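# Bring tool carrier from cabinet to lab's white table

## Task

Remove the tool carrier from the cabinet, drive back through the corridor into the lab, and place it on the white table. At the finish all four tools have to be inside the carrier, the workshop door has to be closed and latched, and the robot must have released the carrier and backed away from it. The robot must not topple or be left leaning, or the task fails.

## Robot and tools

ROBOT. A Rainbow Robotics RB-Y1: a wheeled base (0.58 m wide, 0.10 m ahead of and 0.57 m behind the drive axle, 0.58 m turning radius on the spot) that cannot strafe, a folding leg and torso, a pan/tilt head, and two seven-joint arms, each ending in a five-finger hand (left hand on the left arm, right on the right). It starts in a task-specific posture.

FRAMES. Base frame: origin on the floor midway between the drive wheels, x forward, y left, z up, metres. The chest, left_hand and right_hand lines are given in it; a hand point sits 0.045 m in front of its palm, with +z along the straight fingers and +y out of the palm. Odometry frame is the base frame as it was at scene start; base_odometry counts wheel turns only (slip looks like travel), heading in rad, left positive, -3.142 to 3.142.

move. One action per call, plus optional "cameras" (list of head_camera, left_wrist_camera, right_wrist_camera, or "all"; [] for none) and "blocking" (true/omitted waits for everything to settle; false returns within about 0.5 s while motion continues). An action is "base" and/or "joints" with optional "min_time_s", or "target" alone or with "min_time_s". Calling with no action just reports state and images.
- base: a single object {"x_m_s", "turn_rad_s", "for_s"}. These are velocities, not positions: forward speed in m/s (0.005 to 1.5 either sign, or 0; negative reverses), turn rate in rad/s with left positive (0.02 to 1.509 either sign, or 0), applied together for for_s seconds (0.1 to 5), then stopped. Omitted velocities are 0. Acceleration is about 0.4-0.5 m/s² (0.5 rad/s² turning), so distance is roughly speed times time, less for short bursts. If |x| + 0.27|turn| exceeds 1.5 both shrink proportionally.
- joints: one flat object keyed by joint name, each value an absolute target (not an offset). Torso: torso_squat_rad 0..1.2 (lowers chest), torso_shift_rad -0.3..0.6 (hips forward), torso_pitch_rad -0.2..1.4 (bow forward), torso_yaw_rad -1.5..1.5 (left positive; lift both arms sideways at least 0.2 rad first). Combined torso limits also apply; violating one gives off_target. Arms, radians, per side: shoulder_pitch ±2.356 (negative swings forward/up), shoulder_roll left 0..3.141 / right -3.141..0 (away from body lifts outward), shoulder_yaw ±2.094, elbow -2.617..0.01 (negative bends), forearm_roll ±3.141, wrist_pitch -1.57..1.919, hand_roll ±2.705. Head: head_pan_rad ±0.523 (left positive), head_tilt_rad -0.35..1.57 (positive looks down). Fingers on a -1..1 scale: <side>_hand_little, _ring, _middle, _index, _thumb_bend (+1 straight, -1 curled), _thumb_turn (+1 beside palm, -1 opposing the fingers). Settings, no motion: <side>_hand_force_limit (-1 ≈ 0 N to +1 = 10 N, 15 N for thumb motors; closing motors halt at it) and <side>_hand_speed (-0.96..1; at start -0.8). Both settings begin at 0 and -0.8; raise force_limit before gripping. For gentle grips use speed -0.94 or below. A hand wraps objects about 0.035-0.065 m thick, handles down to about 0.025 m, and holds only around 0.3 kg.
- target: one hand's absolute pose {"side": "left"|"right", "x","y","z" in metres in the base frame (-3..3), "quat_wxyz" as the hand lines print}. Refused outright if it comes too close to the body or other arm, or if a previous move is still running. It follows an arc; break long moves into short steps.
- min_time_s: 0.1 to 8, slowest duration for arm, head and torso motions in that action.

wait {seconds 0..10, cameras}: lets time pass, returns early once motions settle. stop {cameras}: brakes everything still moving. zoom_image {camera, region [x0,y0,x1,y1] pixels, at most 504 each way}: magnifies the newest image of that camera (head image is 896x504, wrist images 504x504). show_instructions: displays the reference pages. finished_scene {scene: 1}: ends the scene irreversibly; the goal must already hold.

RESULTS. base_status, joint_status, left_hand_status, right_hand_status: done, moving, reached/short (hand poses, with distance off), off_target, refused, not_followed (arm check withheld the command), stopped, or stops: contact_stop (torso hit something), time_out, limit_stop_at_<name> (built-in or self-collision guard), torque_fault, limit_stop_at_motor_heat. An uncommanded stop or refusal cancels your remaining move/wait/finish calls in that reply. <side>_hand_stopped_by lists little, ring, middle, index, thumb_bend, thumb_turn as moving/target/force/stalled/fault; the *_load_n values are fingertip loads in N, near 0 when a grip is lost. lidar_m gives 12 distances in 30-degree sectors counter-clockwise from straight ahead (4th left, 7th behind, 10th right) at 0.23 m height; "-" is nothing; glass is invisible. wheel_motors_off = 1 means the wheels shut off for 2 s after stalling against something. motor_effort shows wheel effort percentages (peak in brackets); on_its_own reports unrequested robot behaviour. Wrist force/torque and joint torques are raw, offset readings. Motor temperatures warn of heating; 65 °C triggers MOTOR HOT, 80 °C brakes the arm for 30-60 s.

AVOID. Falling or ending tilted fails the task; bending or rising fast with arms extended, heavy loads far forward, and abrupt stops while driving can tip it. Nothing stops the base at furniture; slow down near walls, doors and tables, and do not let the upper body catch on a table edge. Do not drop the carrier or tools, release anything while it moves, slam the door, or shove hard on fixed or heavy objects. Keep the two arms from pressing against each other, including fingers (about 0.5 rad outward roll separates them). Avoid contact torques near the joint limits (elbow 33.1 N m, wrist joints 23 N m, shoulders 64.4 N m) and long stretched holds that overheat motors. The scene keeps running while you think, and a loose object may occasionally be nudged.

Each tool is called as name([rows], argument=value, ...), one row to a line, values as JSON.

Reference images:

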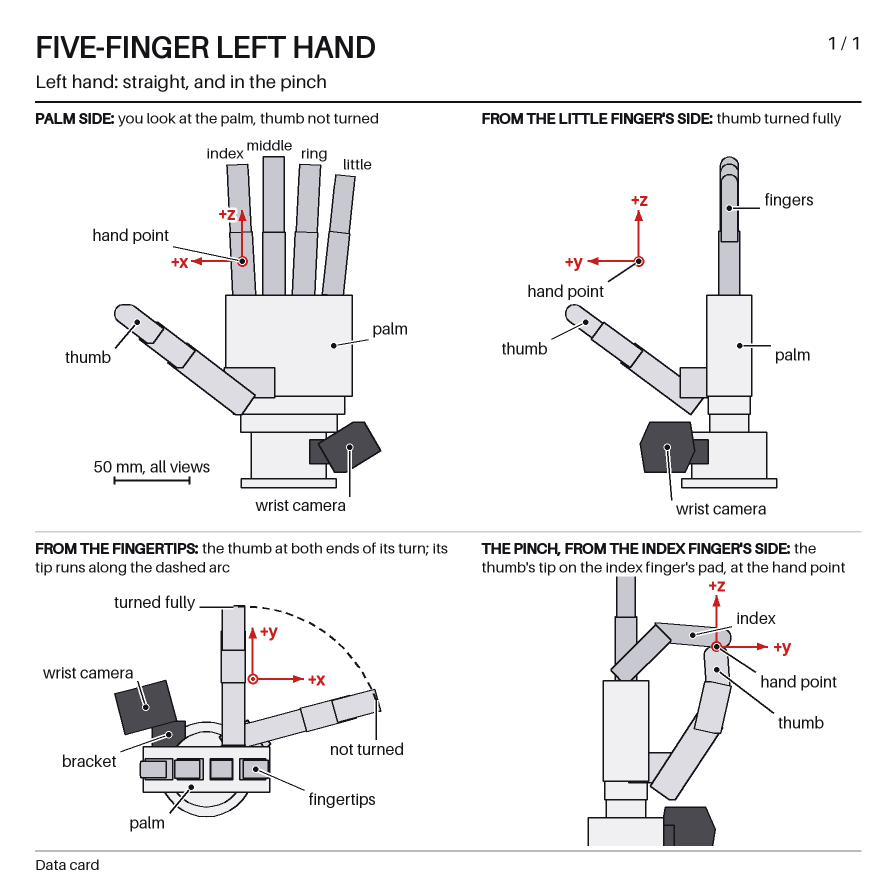

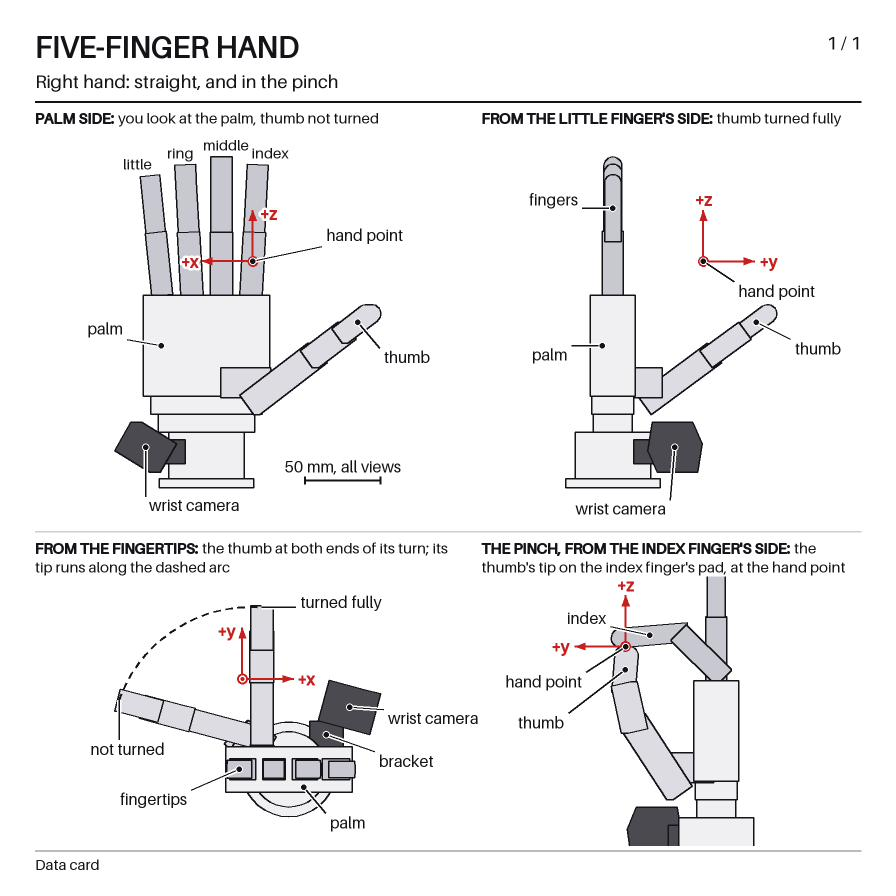

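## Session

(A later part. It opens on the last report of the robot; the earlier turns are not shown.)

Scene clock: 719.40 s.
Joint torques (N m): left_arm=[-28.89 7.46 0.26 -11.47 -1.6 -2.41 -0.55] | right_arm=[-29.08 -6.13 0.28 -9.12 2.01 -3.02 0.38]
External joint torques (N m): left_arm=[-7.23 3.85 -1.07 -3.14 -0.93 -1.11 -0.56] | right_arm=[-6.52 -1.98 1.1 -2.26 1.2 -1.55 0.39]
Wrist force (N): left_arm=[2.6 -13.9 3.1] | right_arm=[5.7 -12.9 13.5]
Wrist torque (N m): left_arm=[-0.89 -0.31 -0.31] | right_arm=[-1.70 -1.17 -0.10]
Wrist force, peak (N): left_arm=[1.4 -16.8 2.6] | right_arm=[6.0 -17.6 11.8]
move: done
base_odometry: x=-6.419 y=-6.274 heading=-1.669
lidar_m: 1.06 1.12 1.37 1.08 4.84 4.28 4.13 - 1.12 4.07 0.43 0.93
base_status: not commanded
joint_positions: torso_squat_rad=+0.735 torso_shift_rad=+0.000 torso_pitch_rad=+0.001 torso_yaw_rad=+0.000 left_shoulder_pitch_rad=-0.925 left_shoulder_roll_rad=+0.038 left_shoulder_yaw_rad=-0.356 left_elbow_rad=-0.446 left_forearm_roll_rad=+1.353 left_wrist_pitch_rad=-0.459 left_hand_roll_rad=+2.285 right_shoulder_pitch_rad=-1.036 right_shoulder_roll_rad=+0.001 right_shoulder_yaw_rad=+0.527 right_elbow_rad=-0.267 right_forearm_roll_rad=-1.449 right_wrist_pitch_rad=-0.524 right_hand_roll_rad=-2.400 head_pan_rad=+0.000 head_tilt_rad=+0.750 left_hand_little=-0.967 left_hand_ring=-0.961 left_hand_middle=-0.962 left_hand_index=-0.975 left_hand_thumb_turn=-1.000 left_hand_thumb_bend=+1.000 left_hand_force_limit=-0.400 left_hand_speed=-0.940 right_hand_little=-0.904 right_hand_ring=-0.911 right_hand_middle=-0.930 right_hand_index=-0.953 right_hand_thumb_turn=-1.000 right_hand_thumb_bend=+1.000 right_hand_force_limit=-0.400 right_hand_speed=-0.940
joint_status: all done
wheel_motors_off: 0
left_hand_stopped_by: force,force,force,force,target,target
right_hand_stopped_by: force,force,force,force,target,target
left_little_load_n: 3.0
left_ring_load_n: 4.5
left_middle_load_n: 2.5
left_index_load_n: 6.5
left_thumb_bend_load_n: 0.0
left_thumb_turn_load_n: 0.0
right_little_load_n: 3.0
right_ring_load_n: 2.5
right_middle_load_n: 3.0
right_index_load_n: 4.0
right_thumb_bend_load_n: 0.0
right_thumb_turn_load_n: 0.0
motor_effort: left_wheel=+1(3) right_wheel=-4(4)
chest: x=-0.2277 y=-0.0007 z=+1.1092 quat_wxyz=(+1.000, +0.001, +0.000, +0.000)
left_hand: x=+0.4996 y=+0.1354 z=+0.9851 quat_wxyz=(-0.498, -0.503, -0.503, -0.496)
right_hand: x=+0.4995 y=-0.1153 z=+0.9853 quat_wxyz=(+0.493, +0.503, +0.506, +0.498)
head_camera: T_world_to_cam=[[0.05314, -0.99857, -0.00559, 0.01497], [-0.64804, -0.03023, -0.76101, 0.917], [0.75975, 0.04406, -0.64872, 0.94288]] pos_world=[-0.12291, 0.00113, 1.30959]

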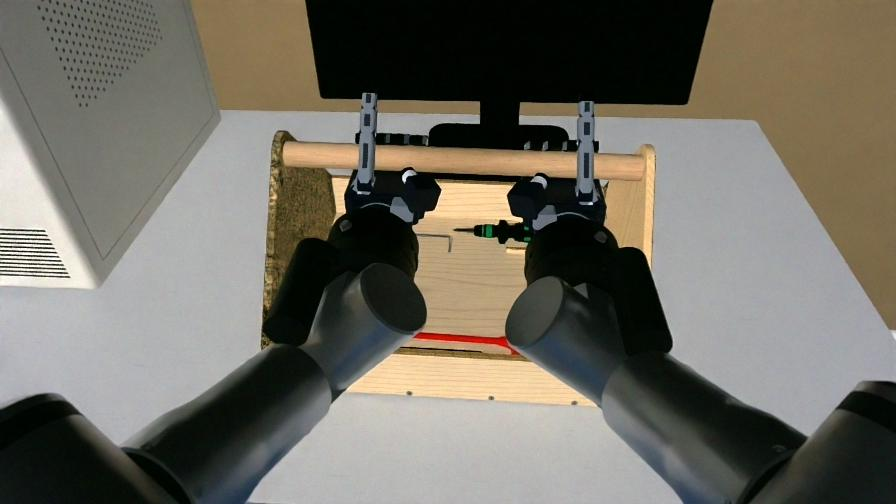

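move(joints={"torso_squat_rad": 0.745}, min_time_s=1)

move(joints={"torso_squat_rad": 0.755}, min_time_s=1, cameras=["all"])

Scene clock: 723.33 s.
Joint torques (N m): left_arm=[-28.75 6.06 0.21 -11.38 -1.64 -2.04 -0.66] | right_arm=[-26.97 -5.89 0.28 -7.68 1.51 -2.34 0.23]
External joint torques (N m): left_arm=[-7.09 2.44 -1.12 -3.05 -0.97 -0.74 -0.67] | right_arm=[-4.4 -1.73 1.1 -0.82 0.69 -0.87 0.24]
Wrist force (N): left_arm=[4.2 -12.7 4.3] | right_arm=[5.4 -9.4 13.3]
Wrist torque (N m): left_arm=[-0.98 -0.54 -0.40] | right_arm=[-1.68 -0.92 -0.28]
Wrist force, peak (N): left_arm=[2.4 -15.1 3.0] | right_arm=[5.7 -13.3 13.7]
move: done
base_odometry: x=-6.419 y=-6.274 heading=-1.669
lidar_m: 1.06 1.11 1.37 1.09 4.83 4.29 4.13 - 1.13 4.08 0.41 0.94
base_status: not commanded
joint_positions: torso_squat_rad=+0.745 torso_shift_rad=+0.000 torso_pitch_rad=+0.000 torso_yaw_rad=+0.000 left_shoulder_pitch_rad=-0.925 left_shoulder_roll_rad=+0.039 left_shoulder_yaw_rad=-0.356 left_elbow_rad=-0.446 left_forearm_roll_rad=+1.354 left_wrist_pitch_rad=-0.459 left_hand_roll_rad=+2.285 right_shoulder_pitch_rad=-1.037 right_shoulder_roll_rad=+0.000 right_shoulder_yaw_rad=+0.527 right_elbow_rad=-0.267 right_forearm_roll_rad=-1.448 right_wrist_pitch_rad=-0.524 right_hand_roll_rad=-2.400 head_pan_rad=+0.000 head_tilt_rad=+0.750 left_hand_little=-0.967 left_hand_ring=-0.961 left_hand_middle=-0.962 left_hand_index=-0.975 left_hand_thumb_turn=-1.000 left_hand_thumb_bend=+1.000 left_hand_force_limit=-0.400 left_hand_speed=-0.940 right_hand_little=-0.904 right_hand_ring=-0.911 right_hand_middle=-0.930 right_hand_index=-0.953 right_hand_thumb_turn=-1.000 right_hand_thumb_bend=+1.000 right_hand_force_limit=-0.400 right_hand_speed=-0.940
joint_status: all done
wheel_motors_off: 0
left_hand_stopped_by: force,force,force,force,target,target
right_hand_stopped_by: force,force,force,force,target,target
left_little_load_n: 3.5
left_ring_load_n: 4.0
left_middle_load_n: 1.5
left_index_load_n: 5.5
left_thumb_bend_load_n: 0.0
left_thumb_turn_load_n: 0.0
right_little_load_n: 1.5
right_ring_load_n: 1.5
right_middle_load_n: 2.0
right_index_load_n: 3.0
right_thumb_bend_load_n: 0.0
right_thumb_turn_load_n: 0.0
motor_effort: left_wheel=+1(2) right_wheel=-4(4)
chest: x=-0.2278 y=-0.0007 z=+1.1045 quat_wxyz=(+1.000, +0.001, +0.000, +0.000)
left_hand: x=+0.4996 y=+0.1356 z=+0.9806 quat_wxyz=(-0.498, -0.503, -0.502, -0.497)
right_hand: x=+0.4995 y=-0.1151 z=+0.9813 quat_wxyz=(+0.494, +0.502, +0.506, +0.498)
pictures: none

Scene clock: 724.60 s.
Joint torques (N m): left_arm=[-25.6 1.6 -0.44 -9.56 -2.33 -0.16 -1.67] | right_arm=[-18.23 -5.21 0.51 -3.6 -0.07 -0.45 -0.14]
External joint torques (N m): left_arm=[-3.91 -2.04 -1.78 -1.23 -1.66 1.14 -1.68] | right_arm=[4.37 -1.03 1.34 3.27 -0.89 1.02 -0.13]
Wrist force (N): left_arm=[10.5 -6.7 5.6] | right_arm=[6.7 2.0 12.2]
Wrist torque (N m): left_arm=[-0.97 -0.94 -1.24] | right_arm=[-1.30 -0.84 -0.28]
Wrist force, peak (N): left_arm=[10.8 -6.6 6.1] | right_arm=[5.6 -9.3 13.6]
move: done
base_odometry: x=-6.419 y=-6.274 heading=-1.669
lidar_m: 1.06 1.10 1.39 1.08 4.83 4.28 4.12 - 1.13 4.08 0.42 0.93
base_status: not commanded
joint_positions: torso_squat_rad=+0.755 torso_shift_rad=+0.000 torso_pitch_rad=+0.000 torso_yaw_rad=+0.000 left_shoulder_pitch_rad=-0.926 left_shoulder_roll_rad=+0.040 left_shoulder_yaw_rad=-0.356 left_elbow_rad=-0.446 left_forearm_roll_rad=+1.354 left_wrist_pitch_rad=-0.459 left_hand_roll_rad=+2.285 right_shoulder_pitch_rad=-1.039 right_shoulder_roll_rad=+0.000 right_shoulder_yaw_rad=+0.527 right_elbow_rad=-0.268 right_forearm_roll_rad=-1.448 right_wrist_pitch_rad=-0.524 right_hand_roll_rad=-2.400 head_pan_rad=+0.000 head_tilt_rad=+0.750 left_hand_little=-0.966 left_hand_ring=-0.960 left_hand_middle=-0.962 left_hand_index=-0.975 left_hand_thumb_turn=-1.000 left_hand_thumb_bend=+1.000 left_hand_force_limit=-0.400 left_hand_speed=-0.940 right_hand_little=-0.904 right_hand_ring=-0.911 right_hand_middle=-0.930 right_hand_index=-0.953 right_hand_thumb_turn=-1.000 right_hand_thumb_bend=+1.000 right_hand_force_limit=-0.400 right_hand_speed=-0.940
joint_status: all done
wheel_motors_off: 0
left_hand_stopped_by: force,force,force,force,target,target
right_hand_stopped_by: force,force,force,force,target,target
left_little_load_n: 6.5
left_ring_load_n: 6.0
left_middle_load_n: 3.0
left_index_load_n: 6.0
left_thumb_bend_load_n: 0.0
left_thumb_turn_load_n: 0.0
right_little_load_n: 0.5
right_ring_load_n: 1.0
right_middle_load_n: 1.5
right_index_load_n: 3.5
right_thumb_bend_load_n: 0.0
right_thumb_turn_load_n: 0.0
motor_effort: left_wheel=+2(2) right_wheel=-4(4)
chest: x=-0.2282 y=-0.0006 z=+1.0997 quat_wxyz=(+1.000, +0.000, +0.000, +0.000)
left_hand: x=+0.4995 y=+0.1365 z=+0.9773 quat_wxyz=(-0.498, -0.502, -0.502, -0.497)
right_hand: x=+0.4996 y=-0.1141 z=+0.9790 quat_wxyz=(+0.494, +0.501, +0.506, +0.499)
pictures: head_camera, left_wrist_camera, right_wrist_camera
head_camera: T_world_to_cam=[[0.05334, -0.99856, -0.00531, 0.01482], [-0.64731, -0.03053, -0.76161, 0.91019], [0.76036, 0.04406, -0.64801, 0.9364]] pos_world=[-0.12361, 0.00133, 1.30009]
left_wrist_camera: T_world_to_cam=[[-0.01993, 0.26964, -0.96275, 0.91382], [-0.52743, 0.81522, 0.23924, -0.08205], [0.84936, 0.51255, 0.12597, -0.50191]] pos_world=[0.40124, 0.07774, 0.96264]
right_wrist_camera: T_world_to_cam=[[-0.06301, 0.24367, 0.96781, -0.89219], [-0.52495, -0.83284, 0.17551, -0.00289], [0.8488, -0.49699, 0.18039, -0.54528]] pos_world=[0.40509, -0.05601, 0.96234]

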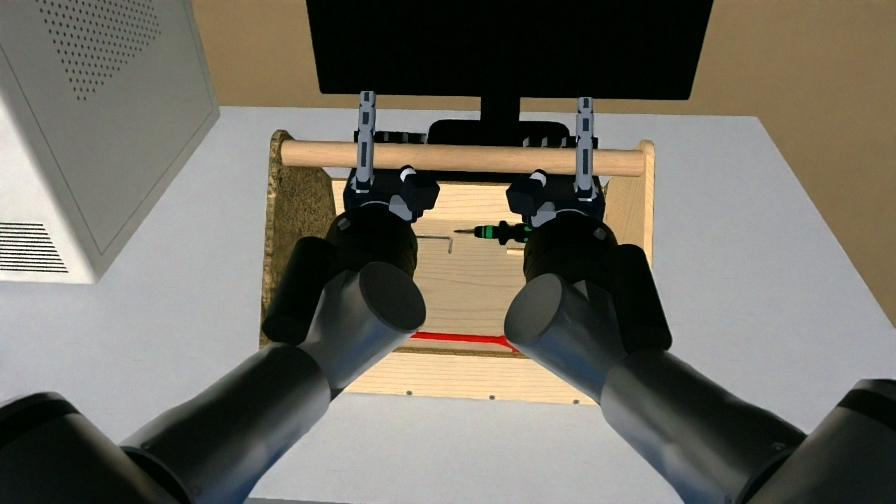

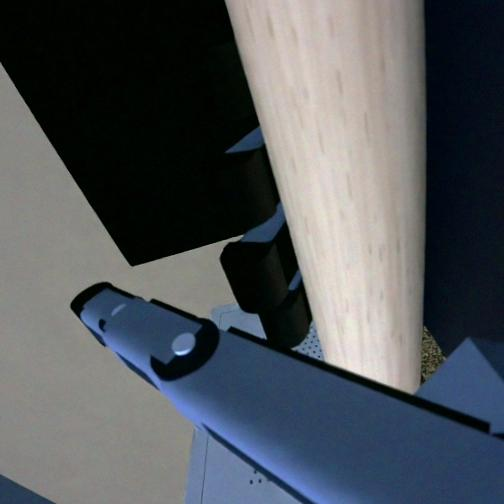

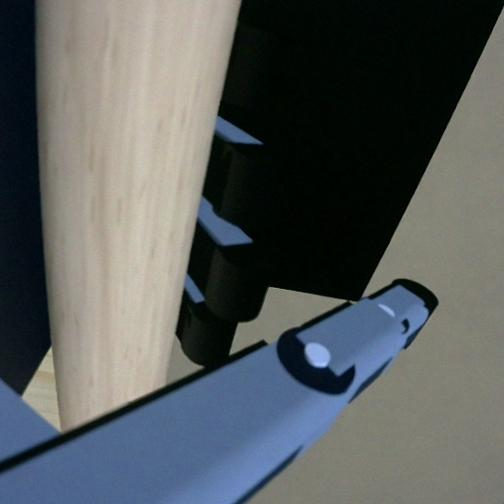

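move(joints={"torso_squat_rad": 0.749}, min_time_s=1)

move(joints={"left_hand_speed": -0.85, "right_hand_speed": -0.85, "left_hand_little": 1, "left_hand_ring": 1, "left_hand_middle": 1, "left_hand_index": 1, "right_hand_little": 1, "right_hand_ring": 1, "right_hand_middle": 1, "right_hand_index": 1}, cameras=["all"])

Scene clock: 729.40 s.
Joint torques (N m): left_arm=[-25.77 3.29 -0.29 -10.07 -2.36 -1.41 -1.67] | right_arm=[-21.63 -5.39 0.04 -5.68 0.54 -1.13 -0.3]
External joint torques (N m): left_arm=[-4.09 -0.33 -1.62 -1.75 -1.69 -0.11 -1.68] | right_arm=[0.95 -1.21 0.87 1.19 -0.28 0.34 -0.29]
Wrist force (N): left_arm=[4.8 -12.6 2.8] | right_arm=[4.9 -5.7 12.7]
Wrist torque (N m): left_arm=[-1.01 -0.63 -0.72] | right_arm=[-1.64 -0.62 -0.24]
Wrist force, peak (N): left_arm=[10.8 -7.1 5.6] | right_arm=[5.0 -6.0 12.8]
move: done
base_odometry: x=-6.419 y=-6.274 heading=-1.669
lidar_m: 1.05 1.11 1.38 1.07 4.82 4.26 4.13 - 1.13 4.07 0.42 0.94
base_status: not commanded
joint_positions: torso_squat_rad=+0.749 torso_shift_rad=+0.000 torso_pitch_rad=+0.000 torso_yaw_rad=+0.000 left_shoulder_pitch_rad=-0.926 left_shoulder_roll_rad=+0.039 left_shoulder_yaw_rad=-0.356 left_elbow_rad=-0.446 left_forearm_roll_rad=+1.354 left_wrist_pitch_rad=-0.459 left_hand_roll_rad=+2.285 right_shoulder_pitch_rad=-1.038 right_shoulder_roll_rad=+0.000 right_shoulder_yaw_rad=+0.527 right_elbow_rad=-0.267 right_forearm_roll_rad=-1.448 right_wrist_pitch_rad=-0.524 right_hand_roll_rad=-2.400 head_pan_rad=+0.000 head_tilt_rad=+0.750 left_hand_little=-0.966 left_hand_ring=-0.960 left_hand_middle=-0.962 left_hand_index=-0.975 left_hand_thumb_turn=-1.000 left_hand_thumb_bend=+1.000 left_hand_force_limit=-0.400 left_hand_speed=-0.940 right_hand_little=-0.904 right_hand_ring=-0.911 right_hand_middle=-0.930 right_hand_index=-0.953 right_hand_thumb_turn=-1.000 right_hand_thumb_bend=+1.000 right_hand_force_limit=-0.400 right_hand_speed=-0.940
joint_status: all done
wheel_motors_off: 0
left_hand_stopped_by: force,force,force,force,target,target
right_hand_stopped_by: force,force,force,force,target,target
left_little_load_n: 4.5
left_ring_load_n: 4.5
left_middle_load_n: 2.0
left_index_load_n: 5.5
left_thumb_bend_load_n: 0.0
left_thumb_turn_load_n: 0.0
right_little_load_n: 0.5
right_ring_load_n: 0.5
right_middle_load_n: 0.5
right_index_load_n: 2.0
right_thumb_bend_load_n: 0.0
right_thumb_turn_load_n: 0.0
motor_effort: left_wheel=+1(3) right_wheel=-4(4)
chest: x=-0.2278 y=-0.0006 z=+1.1026 quat_wxyz=(+1.000, +0.000, +0.000, +0.000)
left_hand: x=+0.4997 y=+0.1362 z=+0.9794 quat_wxyz=(-0.498, -0.503, -0.502, -0.497)
right_hand: x=+0.4997 y=-0.1145 z=+0.9806 quat_wxyz=(+0.494, +0.502, +0.506, +0.498)
pictures: none

Scene clock: 734.63 s.
Joint torques (N m): left_arm=[-27.41 3.32 -0.11 -11.63 -1.9 -1.72 -0.73] | right_arm=[-24.61 -5.53 0.57 -6.81 0.89 -1.38 -0.11]
External joint torques (N m): left_arm=[-5.72 -0.31 -1.44 -3.28 -1.22 -0.41 -0.74] | right_arm=[-2.01 -1.35 1.38 0.06 0.07 0.1 -0.1]
Wrist force (N): left_arm=[6.1 -14.8 4.4] | right_arm=[4.2 -8.2 10.4]
Wrist torque (N m): left_arm=[-1.20 -0.83 0.45] | right_arm=[-1.62 -0.60 -0.45]
Wrist force, peak (N): left_arm=[6.5 -15.3 4.4] | right_arm=[5.0 -6.0 12.9]
move: done
base_odometry: x=-6.419 y=-6.274 heading=-1.669
lidar_m: 1.07 1.10 1.37 1.09 4.81 4.29 4.13 - 1.13 4.06 0.41 0.93
base_status: not commanded
joint_positions: torso_squat_rad=+0.749 torso_shift_rad=+0.000 torso_pitch_rad=+0.000 torso_yaw_rad=+0.000 left_shoulder_pitch_rad=-0.925 left_shoulder_roll_rad=+0.039 left_shoulder_yaw_rad=-0.356 left_elbow_rad=-0.446 left_forearm_roll_rad=+1.354 left_wrist_pitch_rad=-0.459 left_hand_roll_rad=+2.285 right_shoulder_pitch_rad=-1.037 right_shoulder_roll_rad=+0.000 right_shoulder_yaw_rad=+0.527 right_elbow_rad=-0.267 right_forearm_roll_rad=-1.448 right_wrist_pitch_rad=-0.524 right_hand_roll_rad=-2.400 head_pan_rad=+0.000 head_tilt_rad=+0.750 left_hand_little=+1.000 left_hand_ring=+1.000 left_hand_middle=+1.000 left_hand_index=+1.000 left_hand_thumb_turn=-1.000 left_hand_thumb_bend=+1.000 left_hand_force_limit=-0.400 left_hand_speed=-0.850 right_hand_little=+1.000 right_hand_ring=+1.000 right_hand_middle=+1.000 right_hand_index=+1.000 right_hand_thumb_turn=-1.000 right_hand_thumb_bend=+1.000 right_hand_force_limit=-0.400 right_hand_speed=-0.850
joint_status: all done
wheel_motors_off: 0
left_hand_stopped_by: target,target,target,target,target,target
right_hand_stopped_by: target,target,target,target,target,target
left_little_load_n: 0.0
left_ring_load_n: 0.5
left_middle_load_n: 0.0
left_index_load_n: 0.0
left_thumb_bend_load_n: 0.0
left_thumb_turn_load_n: 0.0
right_little_load_n: 0.0
right_ring_load_n: 0.0
right_middle_load_n: 0.0
right_index_load_n: 0.0
right_thumb_bend_load_n: -0.5
right_thumb_turn_load_n: 0.0
motor_effort: left_wheel=+1(3) right_wheel=-4(4)
chest: x=-0.2278 y=-0.0006 z=+1.1026 quat_wxyz=(+1.000, +0.000, +0.000, +0.000)
left_hand: x=+0.4997 y=+0.1363 z=+0.9789 quat_wxyz=(-0.497, -0.503, -0.503, -0.497)
right_hand: x=+0.4997 y=-0.1148 z=+0.9800 quat_wxyz=(+0.494, +0.502, +0.506, +0.498)
pictures: head_camera, left_wrist_camera, right_wrist_camera
head_camera: T_world_to_cam=[[0.05327, -0.99857, -0.00542, 0.01495], [-0.64792, -0.03043, -0.7611, 0.91192], [0.75985, 0.04406, -0.64861, 0.93855]] pos_world=[-0.12311, 0.00133, 1.30289]
left_wrist_camera: T_world_to_cam=[[-0.02175, 0.26998, -0.96262, 0.91617], [-0.52672, 0.81529, 0.24055, -0.08385], [0.84976, 0.51227, 0.12447, -0.50095]] pos_world=[0.40144, 0.07764, 0.96444]
right_wrist_camera: T_world_to_cam=[[-0.05996, 0.24397, 0.96793, -0.89455], [-0.52518, -0.83233, 0.17726, -0.00503], [0.84888, -0.4977, 0.17803, -0.54362]] pos_world=[0.40519, -0.05651, 0.96354]

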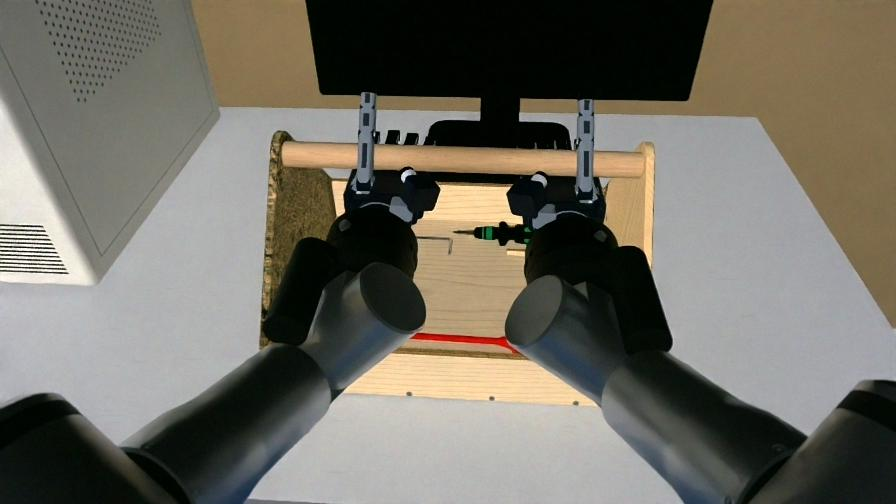

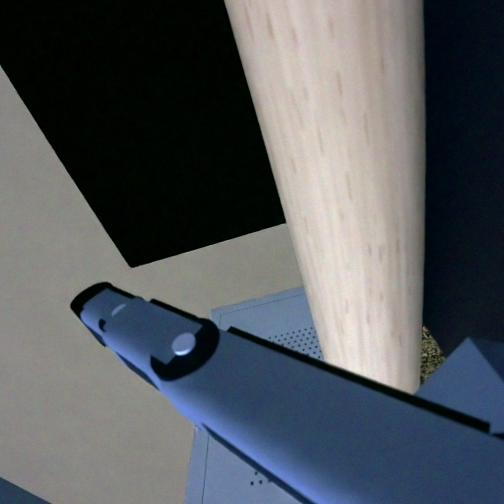

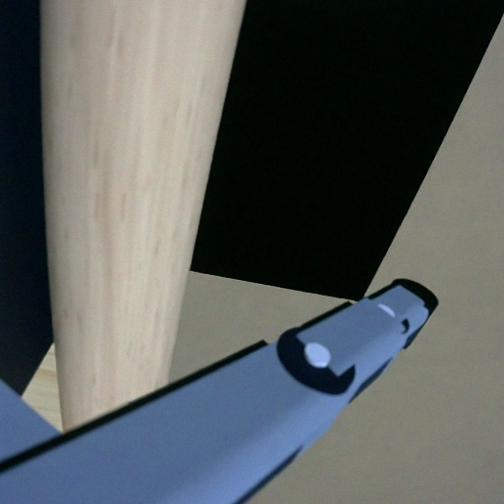

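move(joints={"torso_squat_rad": 0.758}, min_time_s=1.5)

move(joints={"torso_squat_rad": 0.77}, min_time_s=1.5, cameras=["all"])

Scene clock: 740.90 s.
Joint torques (N m): left_arm=[-25.78 2.89 -0.08 -10 -1.06 -1.39 -0.41] | right_arm=[-24.92 -5.41 0.41 -6.82 0.93 -1.31 -0.19]
External joint torques (N m): left_arm=[-4.08 -0.75 -1.42 -1.65 -0.38 -0.08 -0.42] | right_arm=[-2.32 -1.23 1.23 0.06 0.11 0.17 -0.18]
Wrist force (N): left_arm=[4.2 -8.2 3.3] | right_arm=[4.1 -8.2 10.5]
Wrist torque (N m): left_arm=[-0.89 -0.75 0.41] | right_arm=[-1.61 -0.59 -0.45]
Wrist force, peak (N): left_arm=[6.4 -15.2 4.7] | right_arm=[4.2 -8.2 10.6]
move: done
base_odometry: x=-6.419 y=-6.274 heading=-1.669
lidar_m: 1.06 1.11 1.37 1.08 4.83 4.26 4.13 - 1.11 4.06 0.43 0.93
base_status: not commanded
joint_positions: torso_squat_rad=+0.758 torso_shift_rad=+0.000 torso_pitch_rad=+0.000 torso_yaw_rad=+0.000 left_shoulder_pitch_rad=-0.926 left_shoulder_roll_rad=+0.039 left_shoulder_yaw_rad=-0.356 left_elbow_rad=-0.446 left_forearm_roll_rad=+1.353 left_wrist_pitch_rad=-0.459 left_hand_roll_rad=+2.285 right_shoulder_pitch_rad=-1.037 right_shoulder_roll_rad=+0.000 right_shoulder_yaw_rad=+0.527 right_elbow_rad=-0.267 right_forearm_roll_rad=-1.448 right_wrist_pitch_rad=-0.524 right_hand_roll_rad=-2.400 head_pan_rad=+0.000 head_tilt_rad=+0.750 left_hand_little=+1.000 left_hand_ring=+1.000 left_hand_middle=+1.000 left_hand_index=+1.000 left_hand_thumb_turn=-1.000 left_hand_thumb_bend=+1.000 left_hand_force_limit=-0.400 left_hand_speed=-0.850 right_hand_little=+1.000 right_hand_ring=+1.000 right_hand_middle=+1.000 right_hand_index=+1.000 right_hand_thumb_turn=-1.000 right_hand_thumb_bend=+1.000 right_hand_force_limit=-0.400 right_hand_speed=-0.850
joint_status: all done
wheel_motors_off: 0
left_hand_stopped_by: target,target,target,target,target,target
right_hand_stopped_by: target,target,target,target,target,target
left_little_load_n: 0.0
left_ring_load_n: 0.0
left_middle_load_n: 0.0
left_index_load_n: 0.0
left_thumb_bend_load_n: 0.0
left_thumb_turn_load_n: 0.0
right_little_load_n: 0.0
right_ring_load_n: 0.0
right_middle_load_n: 0.0
right_index_load_n: 0.0
right_thumb_bend_load_n: 0.0
right_thumb_turn_load_n: 0.0
motor_effort: left_wheel=+0(3) right_wheel=-4(4)
chest: x=-0.2280 y=-0.0006 z=+1.0983 quat_wxyz=(+1.000, +0.000, +0.000, +0.000)
left_hand: x=+0.4996 y=+0.1361 z=+0.9754 quat_wxyz=(-0.498, -0.503, -0.502, -0.497)
right_hand: x=+0.4995 y=-0.1148 z=+0.9760 quat_wxyz=(+0.494, +0.502, +0.506, +0.498)
pictures: none

Scene clock: 742.70 s.
Joint torques (N m): left_arm=[-24.19 2.97 -0.25 -9.08 -0.78 -1.28 -0.39] | right_arm=[-24 -5.6 0.25 -7.03 0.7 -1.45 -0.23]
External joint torques (N m): left_arm=[-2.48 -0.67 -1.59 -0.73 -0.1 0.03 -0.4] | right_arm=[-1.4 -1.42 1.07 -0.15 -0.12 0.04 -0.23]
Wrist force (N): left_arm=[3.3 -7.0 3.5] | right_arm=[4.2 -8.2 10.5]
Wrist torque (N m): left_arm=[-0.89 -0.72 0.36] | right_arm=[-1.62 -0.61 -0.45]
Wrist force, peak (N): left_arm=[4.6 -8.8 2.8] | right_arm=[4.2 -8.4 10.5]
move: done
base_odometry: x=-6.419 y=-6.274 heading=-1.669
lidar_m: 1.06 1.11 1.37 1.09 4.81 4.26 4.13 - 1.12 4.08 0.43 0.93
base_status: not commanded
joint_positions: torso_squat_rad=+0.770 torso_shift_rad=+0.000 torso_pitch_rad=+0.000 torso_yaw_rad=+0.000 left_shoulder_pitch_rad=-0.926 left_shoulder_roll_rad=+0.039 left_shoulder_yaw_rad=-0.356 left_elbow_rad=-0.446 left_forearm_roll_rad=+1.353 left_wrist_pitch_rad=-0.459 left_hand_roll_rad=+2.285 right_shoulder_pitch_rad=-1.037 right_shoulder_roll_rad=+0.000 right_shoulder_yaw_rad=+0.527 right_elbow_rad=-0.267 right_forearm_roll_rad=-1.448 right_wrist_pitch_rad=-0.524 right_hand_roll_rad=-2.400 head_pan_rad=+0.000 head_tilt_rad=+0.750 left_hand_little=+1.000 left_hand_ring=+1.000 left_hand_middle=+1.000 left_hand_index=+1.000 left_hand_thumb_turn=-1.000 left_hand_thumb_bend=+1.000 left_hand_force_limit=-0.400 left_hand_speed=-0.850 right_hand_little=+1.000 right_hand_ring=+1.000 right_hand_middle=+1.000 right_hand_index=+1.000 right_hand_thumb_turn=-1.000 right_hand_thumb_bend=+1.000 right_hand_force_limit=-0.400 right_hand_speed=-0.850
joint_status: all done
wheel_motors_off: 0
left_hand_stopped_by: target,target,target,target,target,target
right_hand_stopped_by: target,target,target,target,target,target
left_little_load_n: 0.0
left_ring_load_n: 0.0
left_middle_load_n: 0.0
left_index_load_n: 0.0
left_thumb_bend_load_n: 0.0
left_thumb_turn_load_n: 0.0
right_little_load_n: 0.0
right_ring_load_n: 0.0
right_middle_load_n: 0.0
right_index_load_n: 0.0
right_thumb_bend_load_n: 0.0
right_thumb_turn_load_n: 0.0
motor_effort: left_wheel=+1(3) right_wheel=-4(4)
chest: x=-0.2280 y=-0.0006 z=+1.0925 quat_wxyz=(+1.000, +0.000, +0.000, +0.000)
left_hand: x=+0.4997 y=+0.1359 z=+0.9700 quat_wxyz=(-0.498, -0.503, -0.502, -0.497)
right_hand: x=+0.4995 y=-0.1148 z=+0.9702 quat_wxyz=(+0.494, +0.502, +0.506, +0.498)
pictures: head_camera, left_wrist_camera, right_wrist_camera
head_camera: T_world_to_cam=[[0.05327, -0.99857, -0.0054, 0.01488], [-0.64759, -0.03043, -0.76138, 0.9045], [0.76012, 0.04406, -0.64829, 0.93191]] pos_world=[-0.12341, 0.00133, 1.29289]
left_wrist_camera: T_world_to_cam=[[-0.01982, 0.27007, -0.96264, 0.90672], [-0.52667, 0.81559, 0.23966, -0.08066], [0.84984, 0.51174, 0.12607, -0.50109]] pos_world=[0.40134, 0.07734, 0.95534]
right_wrist_camera: T_world_to_cam=[[-0.06042, 0.24391, 0.96791, -0.88488], [-0.52534, -0.83229, 0.17694, -0.00303], [0.84875, -0.49779, 0.17842, -0.54203]] pos_world=[0.40499, -0.05651, 0.95374]

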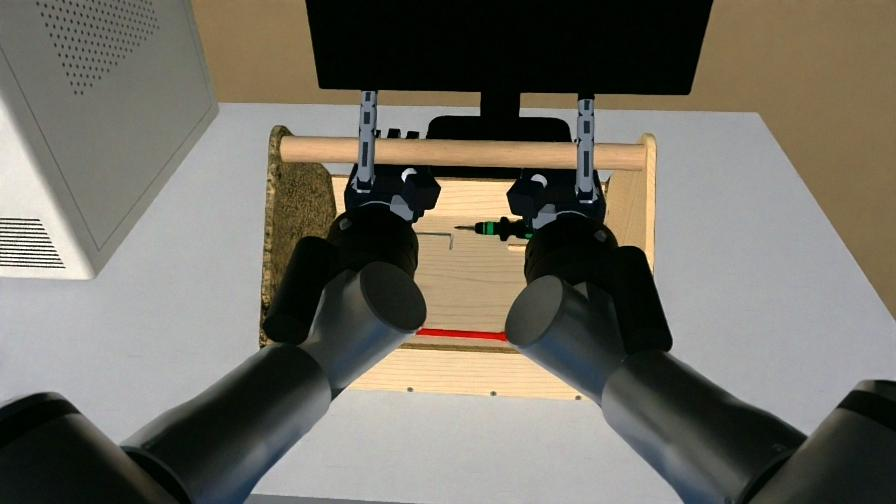

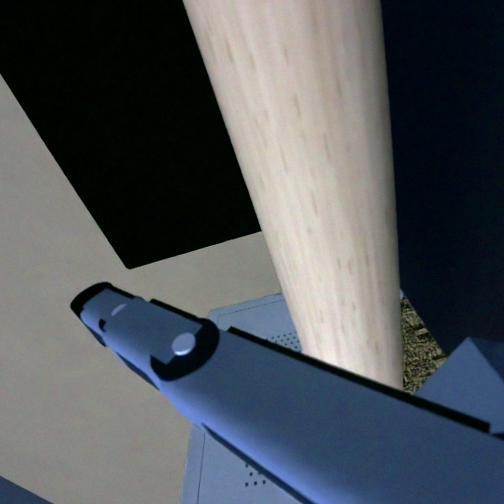

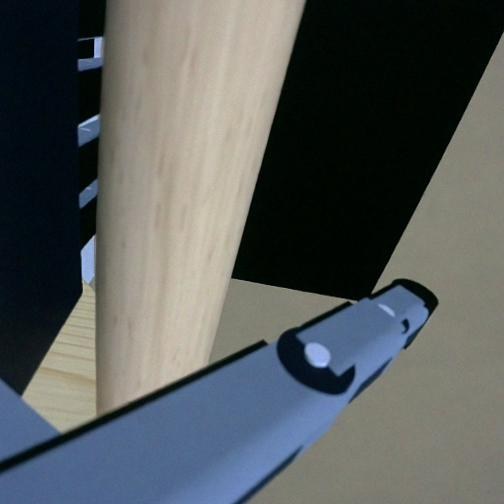

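move(joints={"torso_squat_rad": 0.779}, min_time_s=1.2)

move(base={"x_m_s": -0.08, "for_s": 1.5}, cameras=["head_camera"])

Scene clock: 747.37 s.
Joint torques (N m): left_arm=[-24.21 3.12 -0.24 -9.06 -0.76 -1.29 -0.44] | right_arm=[-24.5 -5.26 0.31 -6.57 0.79 -1.45 -0.25]
External joint torques (N m): left_arm=[-2.51 -0.52 -1.57 -0.71 -0.08 0.03 -0.45] | right_arm=[-1.9 -1.08 1.13 0.31 -0.04 0.03 -0.25]
Wrist force (N): left_arm=[3.5 -6.9 3.4] | right_arm=[4.3 -8.2 10.6]
Wrist torque (N m): left_arm=[-0.86 -0.75 0.36] | right_arm=[-1.62 -0.63 -0.43]
Wrist force, peak (N): left_arm=[3.6 -7.3 3.9] | right_arm=[4.1 -8.2 10.8]
move: done
base_odometry: x=-6.419 y=-6.274 heading=-1.669
lidar_m: 1.06 1.10 1.38 1.09 4.82 4.27 4.13 - 1.12 4.07 0.42 0.92
base_status: not commanded
joint_positions: torso_squat_rad=+0.779 torso_shift_rad=+0.000 torso_pitch_rad=+0.000 torso_yaw_rad=+0.000 left_shoulder_pitch_rad=-0.926 left_shoulder_roll_rad=+0.039 left_shoulder_yaw_rad=-0.356 left_elbow_rad=-0.446 left_forearm_roll_rad=+1.353 left_wrist_pitch_rad=-0.459 left_hand_roll_rad=+2.285 right_shoulder_pitch_rad=-1.037 right_shoulder_roll_rad=+0.000 right_shoulder_yaw_rad=+0.527 right_elbow_rad=-0.267 right_forearm_roll_rad=-1.448 right_wrist_pitch_rad=-0.524 right_hand_roll_rad=-2.400 head_pan_rad=+0.000 head_tilt_rad=+0.750 left_hand_little=+1.000 left_hand_ring=+1.000 left_hand_middle=+1.000 left_hand_index=+1.000 left_hand_thumb_turn=-1.000 left_hand_thumb_bend=+1.000 left_hand_force_limit=-0.400 left_hand_speed=-0.850 right_hand_little=+1.000 right_hand_ring=+1.000 right_hand_middle=+1.000 right_hand_index=+1.000 right_hand_thumb_turn=-1.000 right_hand_thumb_bend=+1.000 right_hand_force_limit=-0.400 right_hand_speed=-0.850
joint_status: all done
wheel_motors_off: 0
left_hand_stopped_by: target,target,target,target,target,target
right_hand_stopped_by: target,target,target,target,target,target
left_little_load_n: 0.0
left_ring_load_n: 0.0
left_middle_load_n: 0.0
left_index_load_n: 0.0
left_thumb_bend_load_n: 0.0
left_thumb_turn_load_n: 0.0
right_little_load_n: 0.0
right_ring_load_n: 0.0
right_middle_load_n: 0.0
right_index_load_n: -0.5
right_thumb_bend_load_n: 0.0
right_thumb_turn_load_n: 0.0
motor_effort: left_wheel=+1(2) right_wheel=-4(4)
chest: x=-0.2280 y=-0.0006 z=+1.0881 quat_wxyz=(+1.000, +0.000, +0.000, +0.000)
left_hand: x=+0.4997 y=+0.1359 z=+0.9656 quat_wxyz=(-0.498, -0.503, -0.502, -0.497)
right_hand: x=+0.4995 y=-0.1148 z=+0.9658 quat_wxyz=(+0.494, +0.502, +0.506, +0.498)
pictures: none

Scene clock: 749.43 s.
Joint torques (N m): left_arm=[-23.36 3.51 -0.12 -8.68 -0.69 -1.13 -0.33] | right_arm=[-24.91 -4.38 0.28 -7.18 0.84 -1.43 0.02]
External joint torques (N m): left_arm=[-1.65 -0.13 -1.45 -0.33 -0.01 0.19 -0.34] | right_arm=[-2.31 -0.2 1.1 -0.3 0.02 0.06 0.03]
Wrist force (N): left_arm=[3.6 -7.0 3.9] | right_arm=[4.3 -8.3 10.6]
Wrist torque (N m): left_arm=[-0.93 -0.76 0.36] | right_arm=[-1.64 -0.63 -0.44]
Wrist force, peak (N): left_arm=[3.6 -7.6 3.5] | right_arm=[4.2 -8.7 10.9]
move: done
base_odometry: x=-6.407 y=-6.154 heading=-1.668
lidar_m: 1.18 1.24 1.12 4.75 4.78 4.14 4.01 - 1.08 4.53 0.50 0.50
base_status: done (sent for 1.5 of 1.5 s)
joint_positions: torso_squat_rad=+0.779 torso_shift_rad=+0.000 torso_pitch_rad=+0.000 torso_yaw_rad=+0.000 left_shoulder_pitch_rad=-0.926 left_shoulder_roll_rad=+0.039 left_shoulder_yaw_rad=-0.356 left_elbow_rad=-0.447 left_forearm_roll_rad=+1.353 left_wrist_pitch_rad=-0.459 left_hand_roll_rad=+2.285 right_shoulder_pitch_rad=-1.037 right_shoulder_roll_rad=+0.000 right_shoulder_yaw_rad=+0.527 right_elbow_rad=-0.267 right_forearm_roll_rad=-1.448 right_wrist_pitch_rad=-0.524 right_hand_roll_rad=-2.400 head_pan_rad=+0.000 head_tilt_rad=+0.750 left_hand_little=+1.000 left_hand_ring=+1.000 left_hand_middle=+1.000 left_hand_index=+1.000 left_hand_thumb_turn=-1.000 left_hand_thumb_bend=+1.000 left_hand_force_limit=-0.400 left_hand_speed=-0.850 right_hand_little=+1.000 right_hand_ring=+1.000 right_hand_middle=+1.000 right_hand_index=+1.000 right_hand_thumb_turn=-1.000 right_hand_thumb_bend=+1.000 right_hand_force_limit=-0.400 right_hand_speed=-0.850
joint_status: not commanded
wheel_motors_off: 0
left_hand_stopped_by: target,target,target,target,target,target
right_hand_stopped_by: target,target,target,target,target,target
left_little_load_n: 0.0
left_ring_load_n: 0.0
left_middle_load_n: 0.0
left_index_load_n: 0.0
left_thumb_bend_load_n: 0.0
left_thumb_turn_load_n: 0.0
right_little_load_n: 0.0
right_ring_load_n: 0.0
right_middle_load_n: 0.0
right_index_load_n: 0.0
right_thumb_bend_load_n: 0.0
right_thumb_turn_load_n: 0.0
motor_effort: left_wheel=+4(21) right_wheel=+2(23)
chest: x=-0.2281 y=-0.0006 z=+1.0880 quat_wxyz=(+1.000, +0.000, +0.000, +0.000)
left_hand: x=+0.4997 y=+0.1357 z=+0.9658 quat_wxyz=(-0.498, -0.503, -0.502, -0.497)
right_hand: x=+0.4994 y=-0.1151 z=+0.9656 quat_wxyz=(+0.494, +0.502, +0.506, +0.498)
head_camera: T_world_to_cam=[[0.05321, -0.99857, -0.00547, 0.01485], [-0.64754, -0.03033, -0.76143, 0.90114], [0.76017, 0.04406, -0.64823, 0.92893]] pos_world=[-0.12341, 0.00123, 1.28839]

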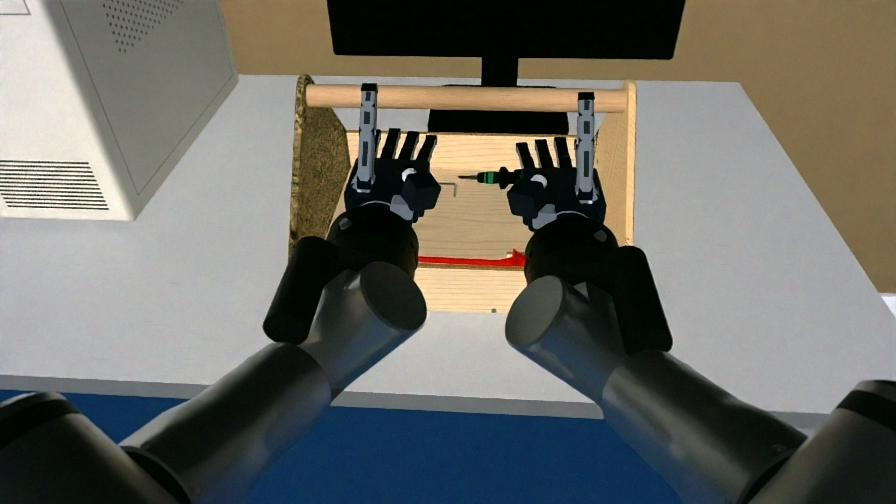

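move(base={"x_m_s": -0.15, "for_s": 4.0}, cameras=["head_camera"])

zoom_image(camera="head_camera", region=[250, 0, 700, 250])

Scene clock: 757.23 s.
Joint torques (N m): left_arm=[-22.63 3.37 0.04 -8.71 -0.62 -1.12 -0.32] | right_arm=[-24.97 -4.29 -0.36 -7.23 1.08 -1.48 -0.06]
External joint torques (N m): left_arm=[-0.92 -0.27 -1.29 -0.36 0.07 0.19 -0.33] | right_arm=[-2.37 -0.11 0.46 -0.36 0.26 0 -0.05]
Wrist force (N): left_arm=[3.5 -6.7 3.8] | right_arm=[4.1 -8.2 10.4]
Wrist torque (N m): left_arm=[-0.87 -0.73 0.36] | right_arm=[-1.61 -0.60 -0.45]
Wrist force, peak (N): left_arm=[3.6 -7.5 4.0] | right_arm=[4.1 -9.1 10.8]
move: done
base_odometry: x=-6.349 y=-5.557 heading=-1.667
lidar_m: 1.63 1.86 1.42 5.24 4.56 3.53 3.41 - 6.90 1.04 1.41 1.02
base_status: done (sent for 4 of 4 s)
joint_positions: torso_squat_rad=+0.779 torso_shift_rad=+0.000 torso_pitch_rad=+0.000 torso_yaw_rad=+0.000 left_shoulder_pitch_rad=-0.926 left_shoulder_roll_rad=+0.039 left_shoulder_yaw_rad=-0.356 left_elbow_rad=-0.447 left_forearm_roll_rad=+1.353 left_wrist_pitch_rad=-0.459 left_hand_roll_rad=+2.285 right_shoulder_pitch_rad=-1.037 right_shoulder_roll_rad=+0.000 right_shoulder_yaw_rad=+0.527 right_elbow_rad=-0.267 right_forearm_roll_rad=-1.448 right_wrist_pitch_rad=-0.524 right_hand_roll_rad=-2.400 head_pan_rad=+0.000 head_tilt_rad=+0.750 left_hand_little=+1.000 left_hand_ring=+1.000 left_hand_middle=+1.000 left_hand_index=+1.000 left_hand_thumb_turn=-1.000 left_hand_thumb_bend=+1.000 left_hand_force_limit=-0.400 left_hand_speed=-0.850 right_hand_little=+1.000 right_hand_ring=+1.000 right_hand_middle=+1.000 right_hand_index=+1.000 right_hand_thumb_turn=-1.000 right_hand_thumb_bend=+1.000 right_hand_force_limit=-0.400 right_hand_speed=-0.850
joint_status: not commanded
wheel_motors_off: 0
left_hand_stopped_by: target,target,target,target,target,target
right_hand_stopped_by: target,target,target,target,target,target
left_little_load_n: 0.0
left_ring_load_n: 0.0
left_middle_load_n: 0.0
left_index_load_n: 0.0
left_thumb_bend_load_n: 0.0
left_thumb_turn_load_n: 0.0
right_little_load_n: 0.0
right_ring_load_n: 0.0
right_middle_load_n: 0.0
right_index_load_n: 0.0
right_thumb_bend_load_n: 0.0
right_thumb_turn_load_n: 0.0
motor_effort: left_wheel=+13(34) right_wheel=-10(24)
chest: x=-0.2280 y=-0.0006 z=+1.0881 quat_wxyz=(+1.000, +0.001, +0.000, +0.000)
left_hand: x=+0.4997 y=+0.1356 z=+0.9659 quat_wxyz=(-0.498, -0.503, -0.502, -0.497)
right_hand: x=+0.4995 y=-0.1151 z=+0.9656 quat_wxyz=(+0.494, +0.502, +0.506, +0.498)
head_camera: T_world_to_cam=[[0.05321, -0.99857, -0.00547, 0.01484], [-0.6476, -0.03034, -0.76138, 0.90114], [0.76012, 0.04406, -0.64829, 0.92892]] pos_world=[-0.12331, 0.00123, 1.28839]

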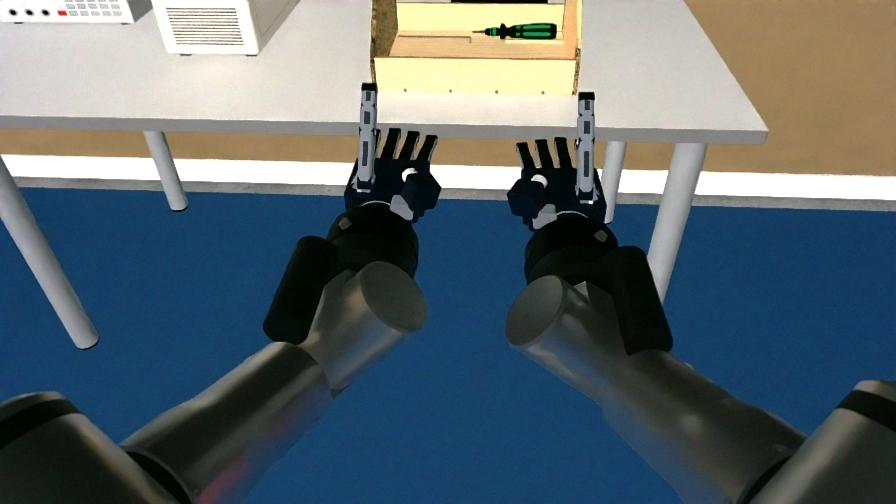

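Scaled by 1.120 from the camera's image (finer frame: 1280x720).

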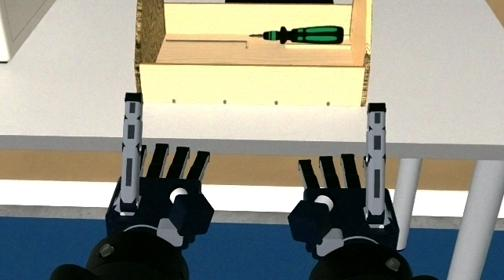

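move(joints={"torso_squat_rad": 0.5, "left_shoulder_pitch_rad": 0, "left_shoulder_roll_rad": 0.15, "left_shoulder_yaw_rad": 0, "left_elbow_rad": -1.57, "left_forearm_roll_rad": 1.0, "left_wrist_pitch_rad": 0, "left_hand_roll_rad": 1.0, "right_shoulder_pitch_rad": 0, "right_shoulder_roll_rad": -0.15, "right_shoulder_yaw_rad": 0, "right_elbow_rad": -1.57, "right_forearm_roll_rad": -1.0, "right_wrist_pitch_rad": 0, "right_hand_roll_rad": -1.0, "left_hand_thumb_turn": 1, "right_hand_thumb_turn": 1, "head_tilt_rad": 0.4}, min_time_s=3)

move(joints={"left_elbow_rad": -0.25, "left_forearm_roll_rad": 0, "left_hand_roll_rad": 0, "right_elbow_rad": -0.25, "right_forearm_roll_rad": 0, "right_hand_roll_rad": 0, "torso_squat_rad": 0.35}, min_time_s=2)

move(base={"turn_rad_s": 0.8, "for_s": 2.66}, cameras=["head_camera"])

Scene clock: 792.93 s.
Joint torques (N m): left_arm=[-10.29 4.41 3.12 -10.74 -0.05 -0.97 -0.37] | right_arm=[-11.67 -4.52 -2.7 -11.27 0.38 -1.06 -0.13]
External joint torques (N m): left_arm=[0.69 1.49 1.36 -0.62 -0.05 0.36 -0.39] | right_arm=[-0.73 -1.29 -0.95 -1.23 0.23 0.27 -0.11]
Wrist force (N): left_arm=[-2.1 -2.8 3.8] | right_arm=[9.6 -3.9 10.3]
Wrist torque (N m): left_arm=[-0.63 -0.32 -0.08] | right_arm=[-1.28 -0.95 0.03]
Wrist force, peak (N): left_arm=[3.7 -7.1 4.0] | right_arm=[6.7 -7.9 11.1]
move: done
base_odometry: x=-6.349 y=-5.557 heading=-1.667
lidar_m: 1.62 1.85 1.43 5.24 4.55 3.53 3.41 - 6.89 1.03 1.40 1.00
base_status: not commanded
joint_positions: torso_squat_rad=+0.500 torso_shift_rad=+0.000 torso_pitch_rad=+0.000 torso_yaw_rad=+0.000 left_shoulder_pitch_rad=+0.000 left_shoulder_roll_rad=+0.150 left_shoulder_yaw_rad=+0.000 left_elbow_rad=-1.570 left_forearm_roll_rad=+1.000 left_wrist_pitch_rad=+0.000 left_hand_roll_rad=+1.000 right_shoulder_pitch_rad=+0.000 right_shoulder_roll_rad=-0.150 right_shoulder_yaw_rad=+0.000 right_elbow_rad=-1.570 right_forearm_roll_rad=-1.000 right_wrist_pitch_rad=+0.000 right_hand_roll_rad=-1.000 head_pan_rad=+0.000 head_tilt_rad=+0.400 left_hand_little=+1.000 left_hand_ring=+1.000 left_hand_middle=+1.000 left_hand_index=+1.000 left_hand_thumb_turn=+1.000 left_hand_thumb_bend=+1.000 left_hand_force_limit=-0.400 left_hand_speed=-0.850 right_hand_little=+1.000 right_hand_ring=+1.000 right_hand_middle=+1.000 right_hand_index=+1.000 right_hand_thumb_turn=+1.000 right_hand_thumb_bend=+1.000 right_hand_force_limit=-0.400 right_hand_speed=-0.850
joint_status: all done
wheel_motors_off: 0
left_hand_stopped_by: target,target,target,target,target,target
right_hand_stopped_by: target,target,target,target,target,target
left_little_load_n: 0.0
left_ring_load_n: 0.0
left_middle_load_n: 0.0
left_index_load_n: 0.0
left_thumb_bend_load_n: 0.0
left_thumb_turn_load_n: 0.0
right_little_load_n: 0.0
right_ring_load_n: 0.0
right_middle_load_n: 0.0
right_index_load_n: 0.0
right_thumb_bend_load_n: 0.5
right_thumb_turn_load_n: 0.0
motor_effort: left_wheel=+14(15) right_wheel=-10(10)
chest: x=-0.2280 y=-0.0007 z=+1.2042 quat_wxyz=(+1.000, +0.001, +0.000, +0.000)
left_hand: x=+0.3358 y=+0.2158 z=+1.0267 quat_wxyz=(-0.098, -0.701, -0.098, -0.700)
right_hand: x=+0.3358 y=-0.2169 z=+1.0262 quat_wxyz=(+0.700, +0.099, +0.701, +0.099)
pictures: none

Scene clock: 795.23 s.
Joint torques (N m): left_arm=[-3.32 5.46 1.56 -1.34 0.25 -0.37 0.03] | right_arm=[-3.61 -4.7 -1.16 -1.25 0.19 -0.58 -0.31]
External joint torques (N m): left_arm=[-0.62 1.26 1.12 0.06 0.22 0.18 0.03] | right_arm=[-0.96 -0.1 -0.72 0.07 0.15 -0.06 -0.31]
Wrist force (N): left_arm=[4.5 0.2 9.5] | right_arm=[3.7 -1.2 15.5]
Wrist torque (N m): left_arm=[-0.75 -0.62 0.22] | right_arm=[-1.46 -0.73 -0.15]
Wrist force, peak (N): left_arm=[4.5 0.2 9.5] | right_arm=[6.3 1.2 15.2]
move: done
base_odometry: x=-6.349 y=-5.557 heading=-1.667
lidar_m: 1.63 1.85 1.43 5.24 4.55 3.52 3.41 - 6.90 1.03 1.39 1.00
base_status: not commanded
joint_positions: torso_squat_rad=+0.350 torso_shift_rad=+0.000 torso_pitch_rad=+0.000 torso_yaw_rad=+0.000 left_shoulder_pitch_rad=+0.000 left_shoulder_roll_rad=+0.150 left_shoulder_yaw_rad=+0.000 left_elbow_rad=-0.250 left_forearm_roll_rad=+0.000 left_wrist_pitch_rad=+0.000 left_hand_roll_rad=+0.000 right_shoulder_pitch_rad=+0.000 right_shoulder_roll_rad=-0.150 right_shoulder_yaw_rad=+0.000 right_elbow_rad=-0.250 right_forearm_roll_rad=+0.000 right_wrist_pitch_rad=+0.000 right_hand_roll_rad=+0.000 head_pan_rad=+0.000 head_tilt_rad=+0.400 left_hand_little=+1.000 left_hand_ring=+1.000 left_hand_middle=+1.000 left_hand_index=+1.000 left_hand_thumb_turn=+1.000 left_hand_thumb_bend=+1.000 left_hand_force_limit=-0.400 left_hand_speed=-0.850 right_hand_little=+1.000 right_hand_ring=+1.000 right_hand_middle=+1.000 right_hand_index=+1.000 right_hand_thumb_turn=+1.000 right_hand_thumb_bend=+1.000 right_hand_force_limit=-0.400 right_hand_speed=-0.850
joint_status: all done
wheel_motors_off: 0
left_hand_stopped_by: target,target,target,target,target,target
right_hand_stopped_by: target,target,target,target,target,target
left_little_load_n: 0.0
left_ring_load_n: 0.0
left_middle_load_n: -0.5
left_index_load_n: 0.0
left_thumb_bend_load_n: 0.0
left_thumb_turn_load_n: 0.0
right_little_load_n: 0.0
right_ring_load_n: 0.0
right_middle_load_n: 0.0
right_index_load_n: 0.0
right_thumb_bend_load_n: 0.0
right_thumb_turn_load_n: 0.0
motor_effort: left_wheel=+12(15) right_wheel=-11(11)
chest: x=-0.2280 y=-0.0007 z=+1.2475 quat_wxyz=(+1.000, +0.001, +0.000, +0.000)
left_hand: x=-0.1537 y=+0.3111 z=+0.5177 quat_wxyz=(+0.141, -0.693, +0.706, -0.035)
right_hand: x=-0.1537 y=-0.3111 z=+0.5170 quat_wxyz=(+0.036, -0.706, +0.693, -0.140)
pictures: none

Scene clock: 799.83 s.
Joint torques (N m): left_arm=[-2.57 5.23 1.52 -1.38 0.23 -0.27 -0.08] | right_arm=[-3.63 -4.8 -1.02 -1.79 0.42 -0.78 -0.1]
External joint torques (N m): left_arm=[0.13 1.03 1.08 0.03 0.2 0.29 -0.08] | right_arm=[-0.98 -0.21 -0.59 -0.48 0.38 -0.26 -0.1]
Wrist force (N): left_arm=[4.4 0.0 8.7] | right_arm=[3.6 -0.9 15.5]
Wrist torque (N m): left_arm=[-0.74 -0.64 0.23] | right_arm=[-1.40 -0.71 -0.16]
Wrist force, peak (N): left_arm=[5.0 0.5 9.4] | right_arm=[3.7 -0.7 15.9]
move: done
base_odometry: x=-6.349 y=-5.557 heading=+0.466
lidar_m: 4.57 3.49 3.40 - 6.80 1.02 1.40 1.02 1.78 1.44 1.43 4.57
base_status: done (sent for 2.67 of 2.67 s)
joint_positions: torso_squat_rad=+0.350 torso_shift_rad=+0.000 torso_pitch_rad=+0.000 torso_yaw_rad=+0.000 left_shoulder_pitch_rad=+0.000 left_shoulder_roll_rad=+0.150 left_shoulder_yaw_rad=+0.000 left_elbow_rad=-0.250 left_forearm_roll_rad=+0.000 left_wrist_pitch_rad=+0.000 left_hand_roll_rad=+0.000 right_shoulder_pitch_rad=+0.000 right_shoulder_roll_rad=-0.150 right_shoulder_yaw_rad=+0.000 right_elbow_rad=-0.250 right_forearm_roll_rad=+0.000 right_wrist_pitch_rad=+0.000 right_hand_roll_rad=+0.000 head_pan_rad=+0.000 head_tilt_rad=+0.400 left_hand_little=+1.000 left_hand_ring=+1.000 left_hand_middle=+1.000 left_hand_index=+1.000 left_hand_thumb_turn=+1.000 left_hand_thumb_bend=+1.000 left_hand_force_limit=-0.400 left_hand_speed=-0.850 right_hand_little=+1.000 right_hand_ring=+1.000 right_hand_middle=+1.000 right_hand_index=+1.000 right_hand_thumb_turn=+1.000 right_hand_thumb_bend=+1.000 right_hand_force_limit=-0.400 right_hand_speed=-0.850
joint_status: not commanded
wheel_motors_off: 0
left_hand_stopped_by: target,target,target,target,target,target
right_hand_stopped_by: target,target,target,target,target,target
left_little_load_n: 0.0
left_ring_load_n: 0.0
left_middle_load_n: 0.0
left_index_load_n: -0.5
left_thumb_bend_load_n: 0.0
left_thumb_turn_load_n: 0.0
right_little_load_n: 0.0
right_ring_load_n: 0.0
right_middle_load_n: 0.0
right_index_load_n: 0.0
right_thumb_bend_load_n: -0.5
right_thumb_turn_load_n: 0.0
motor_effort: left_wheel=+8(43) right_wheel=+12(45)
chest: x=-0.2281 y=-0.0008 z=+1.2475 quat_wxyz=(+1.000, +0.001, +0.000, +0.000)
left_hand: x=-0.1535 y=+0.3112 z=+0.5177 quat_wxyz=(+0.141, -0.693, +0.706, -0.035)
right_hand: x=-0.1538 y=-0.3111 z=+0.5170 quat_wxyz=(+0.036, -0.706, +0.693, -0.140)
head_camera: T_world_to_cam=[[0.05148, -0.99859, 0.01291, -0.01142], [-0.34728, -0.03002, -0.93728, 1.33901], [0.93635, 0.04376, -0.34834, 0.63446]] pos_world=[-0.12847, 0.00103, 1.47618]

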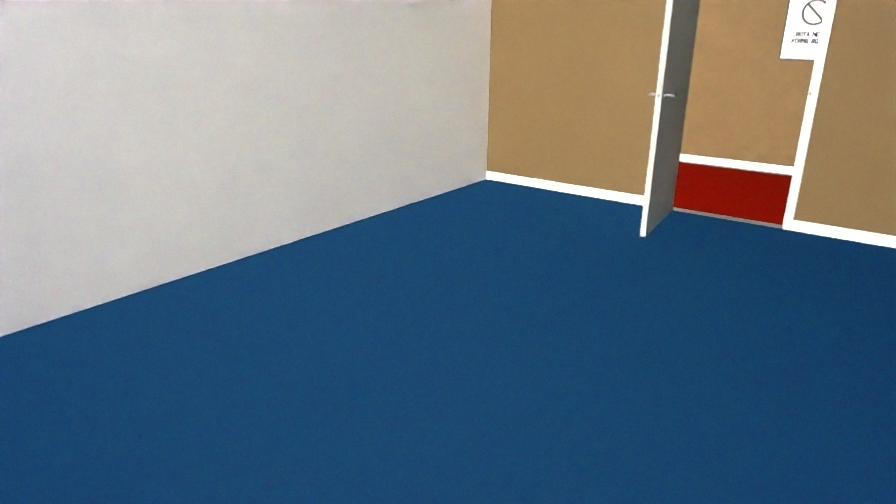

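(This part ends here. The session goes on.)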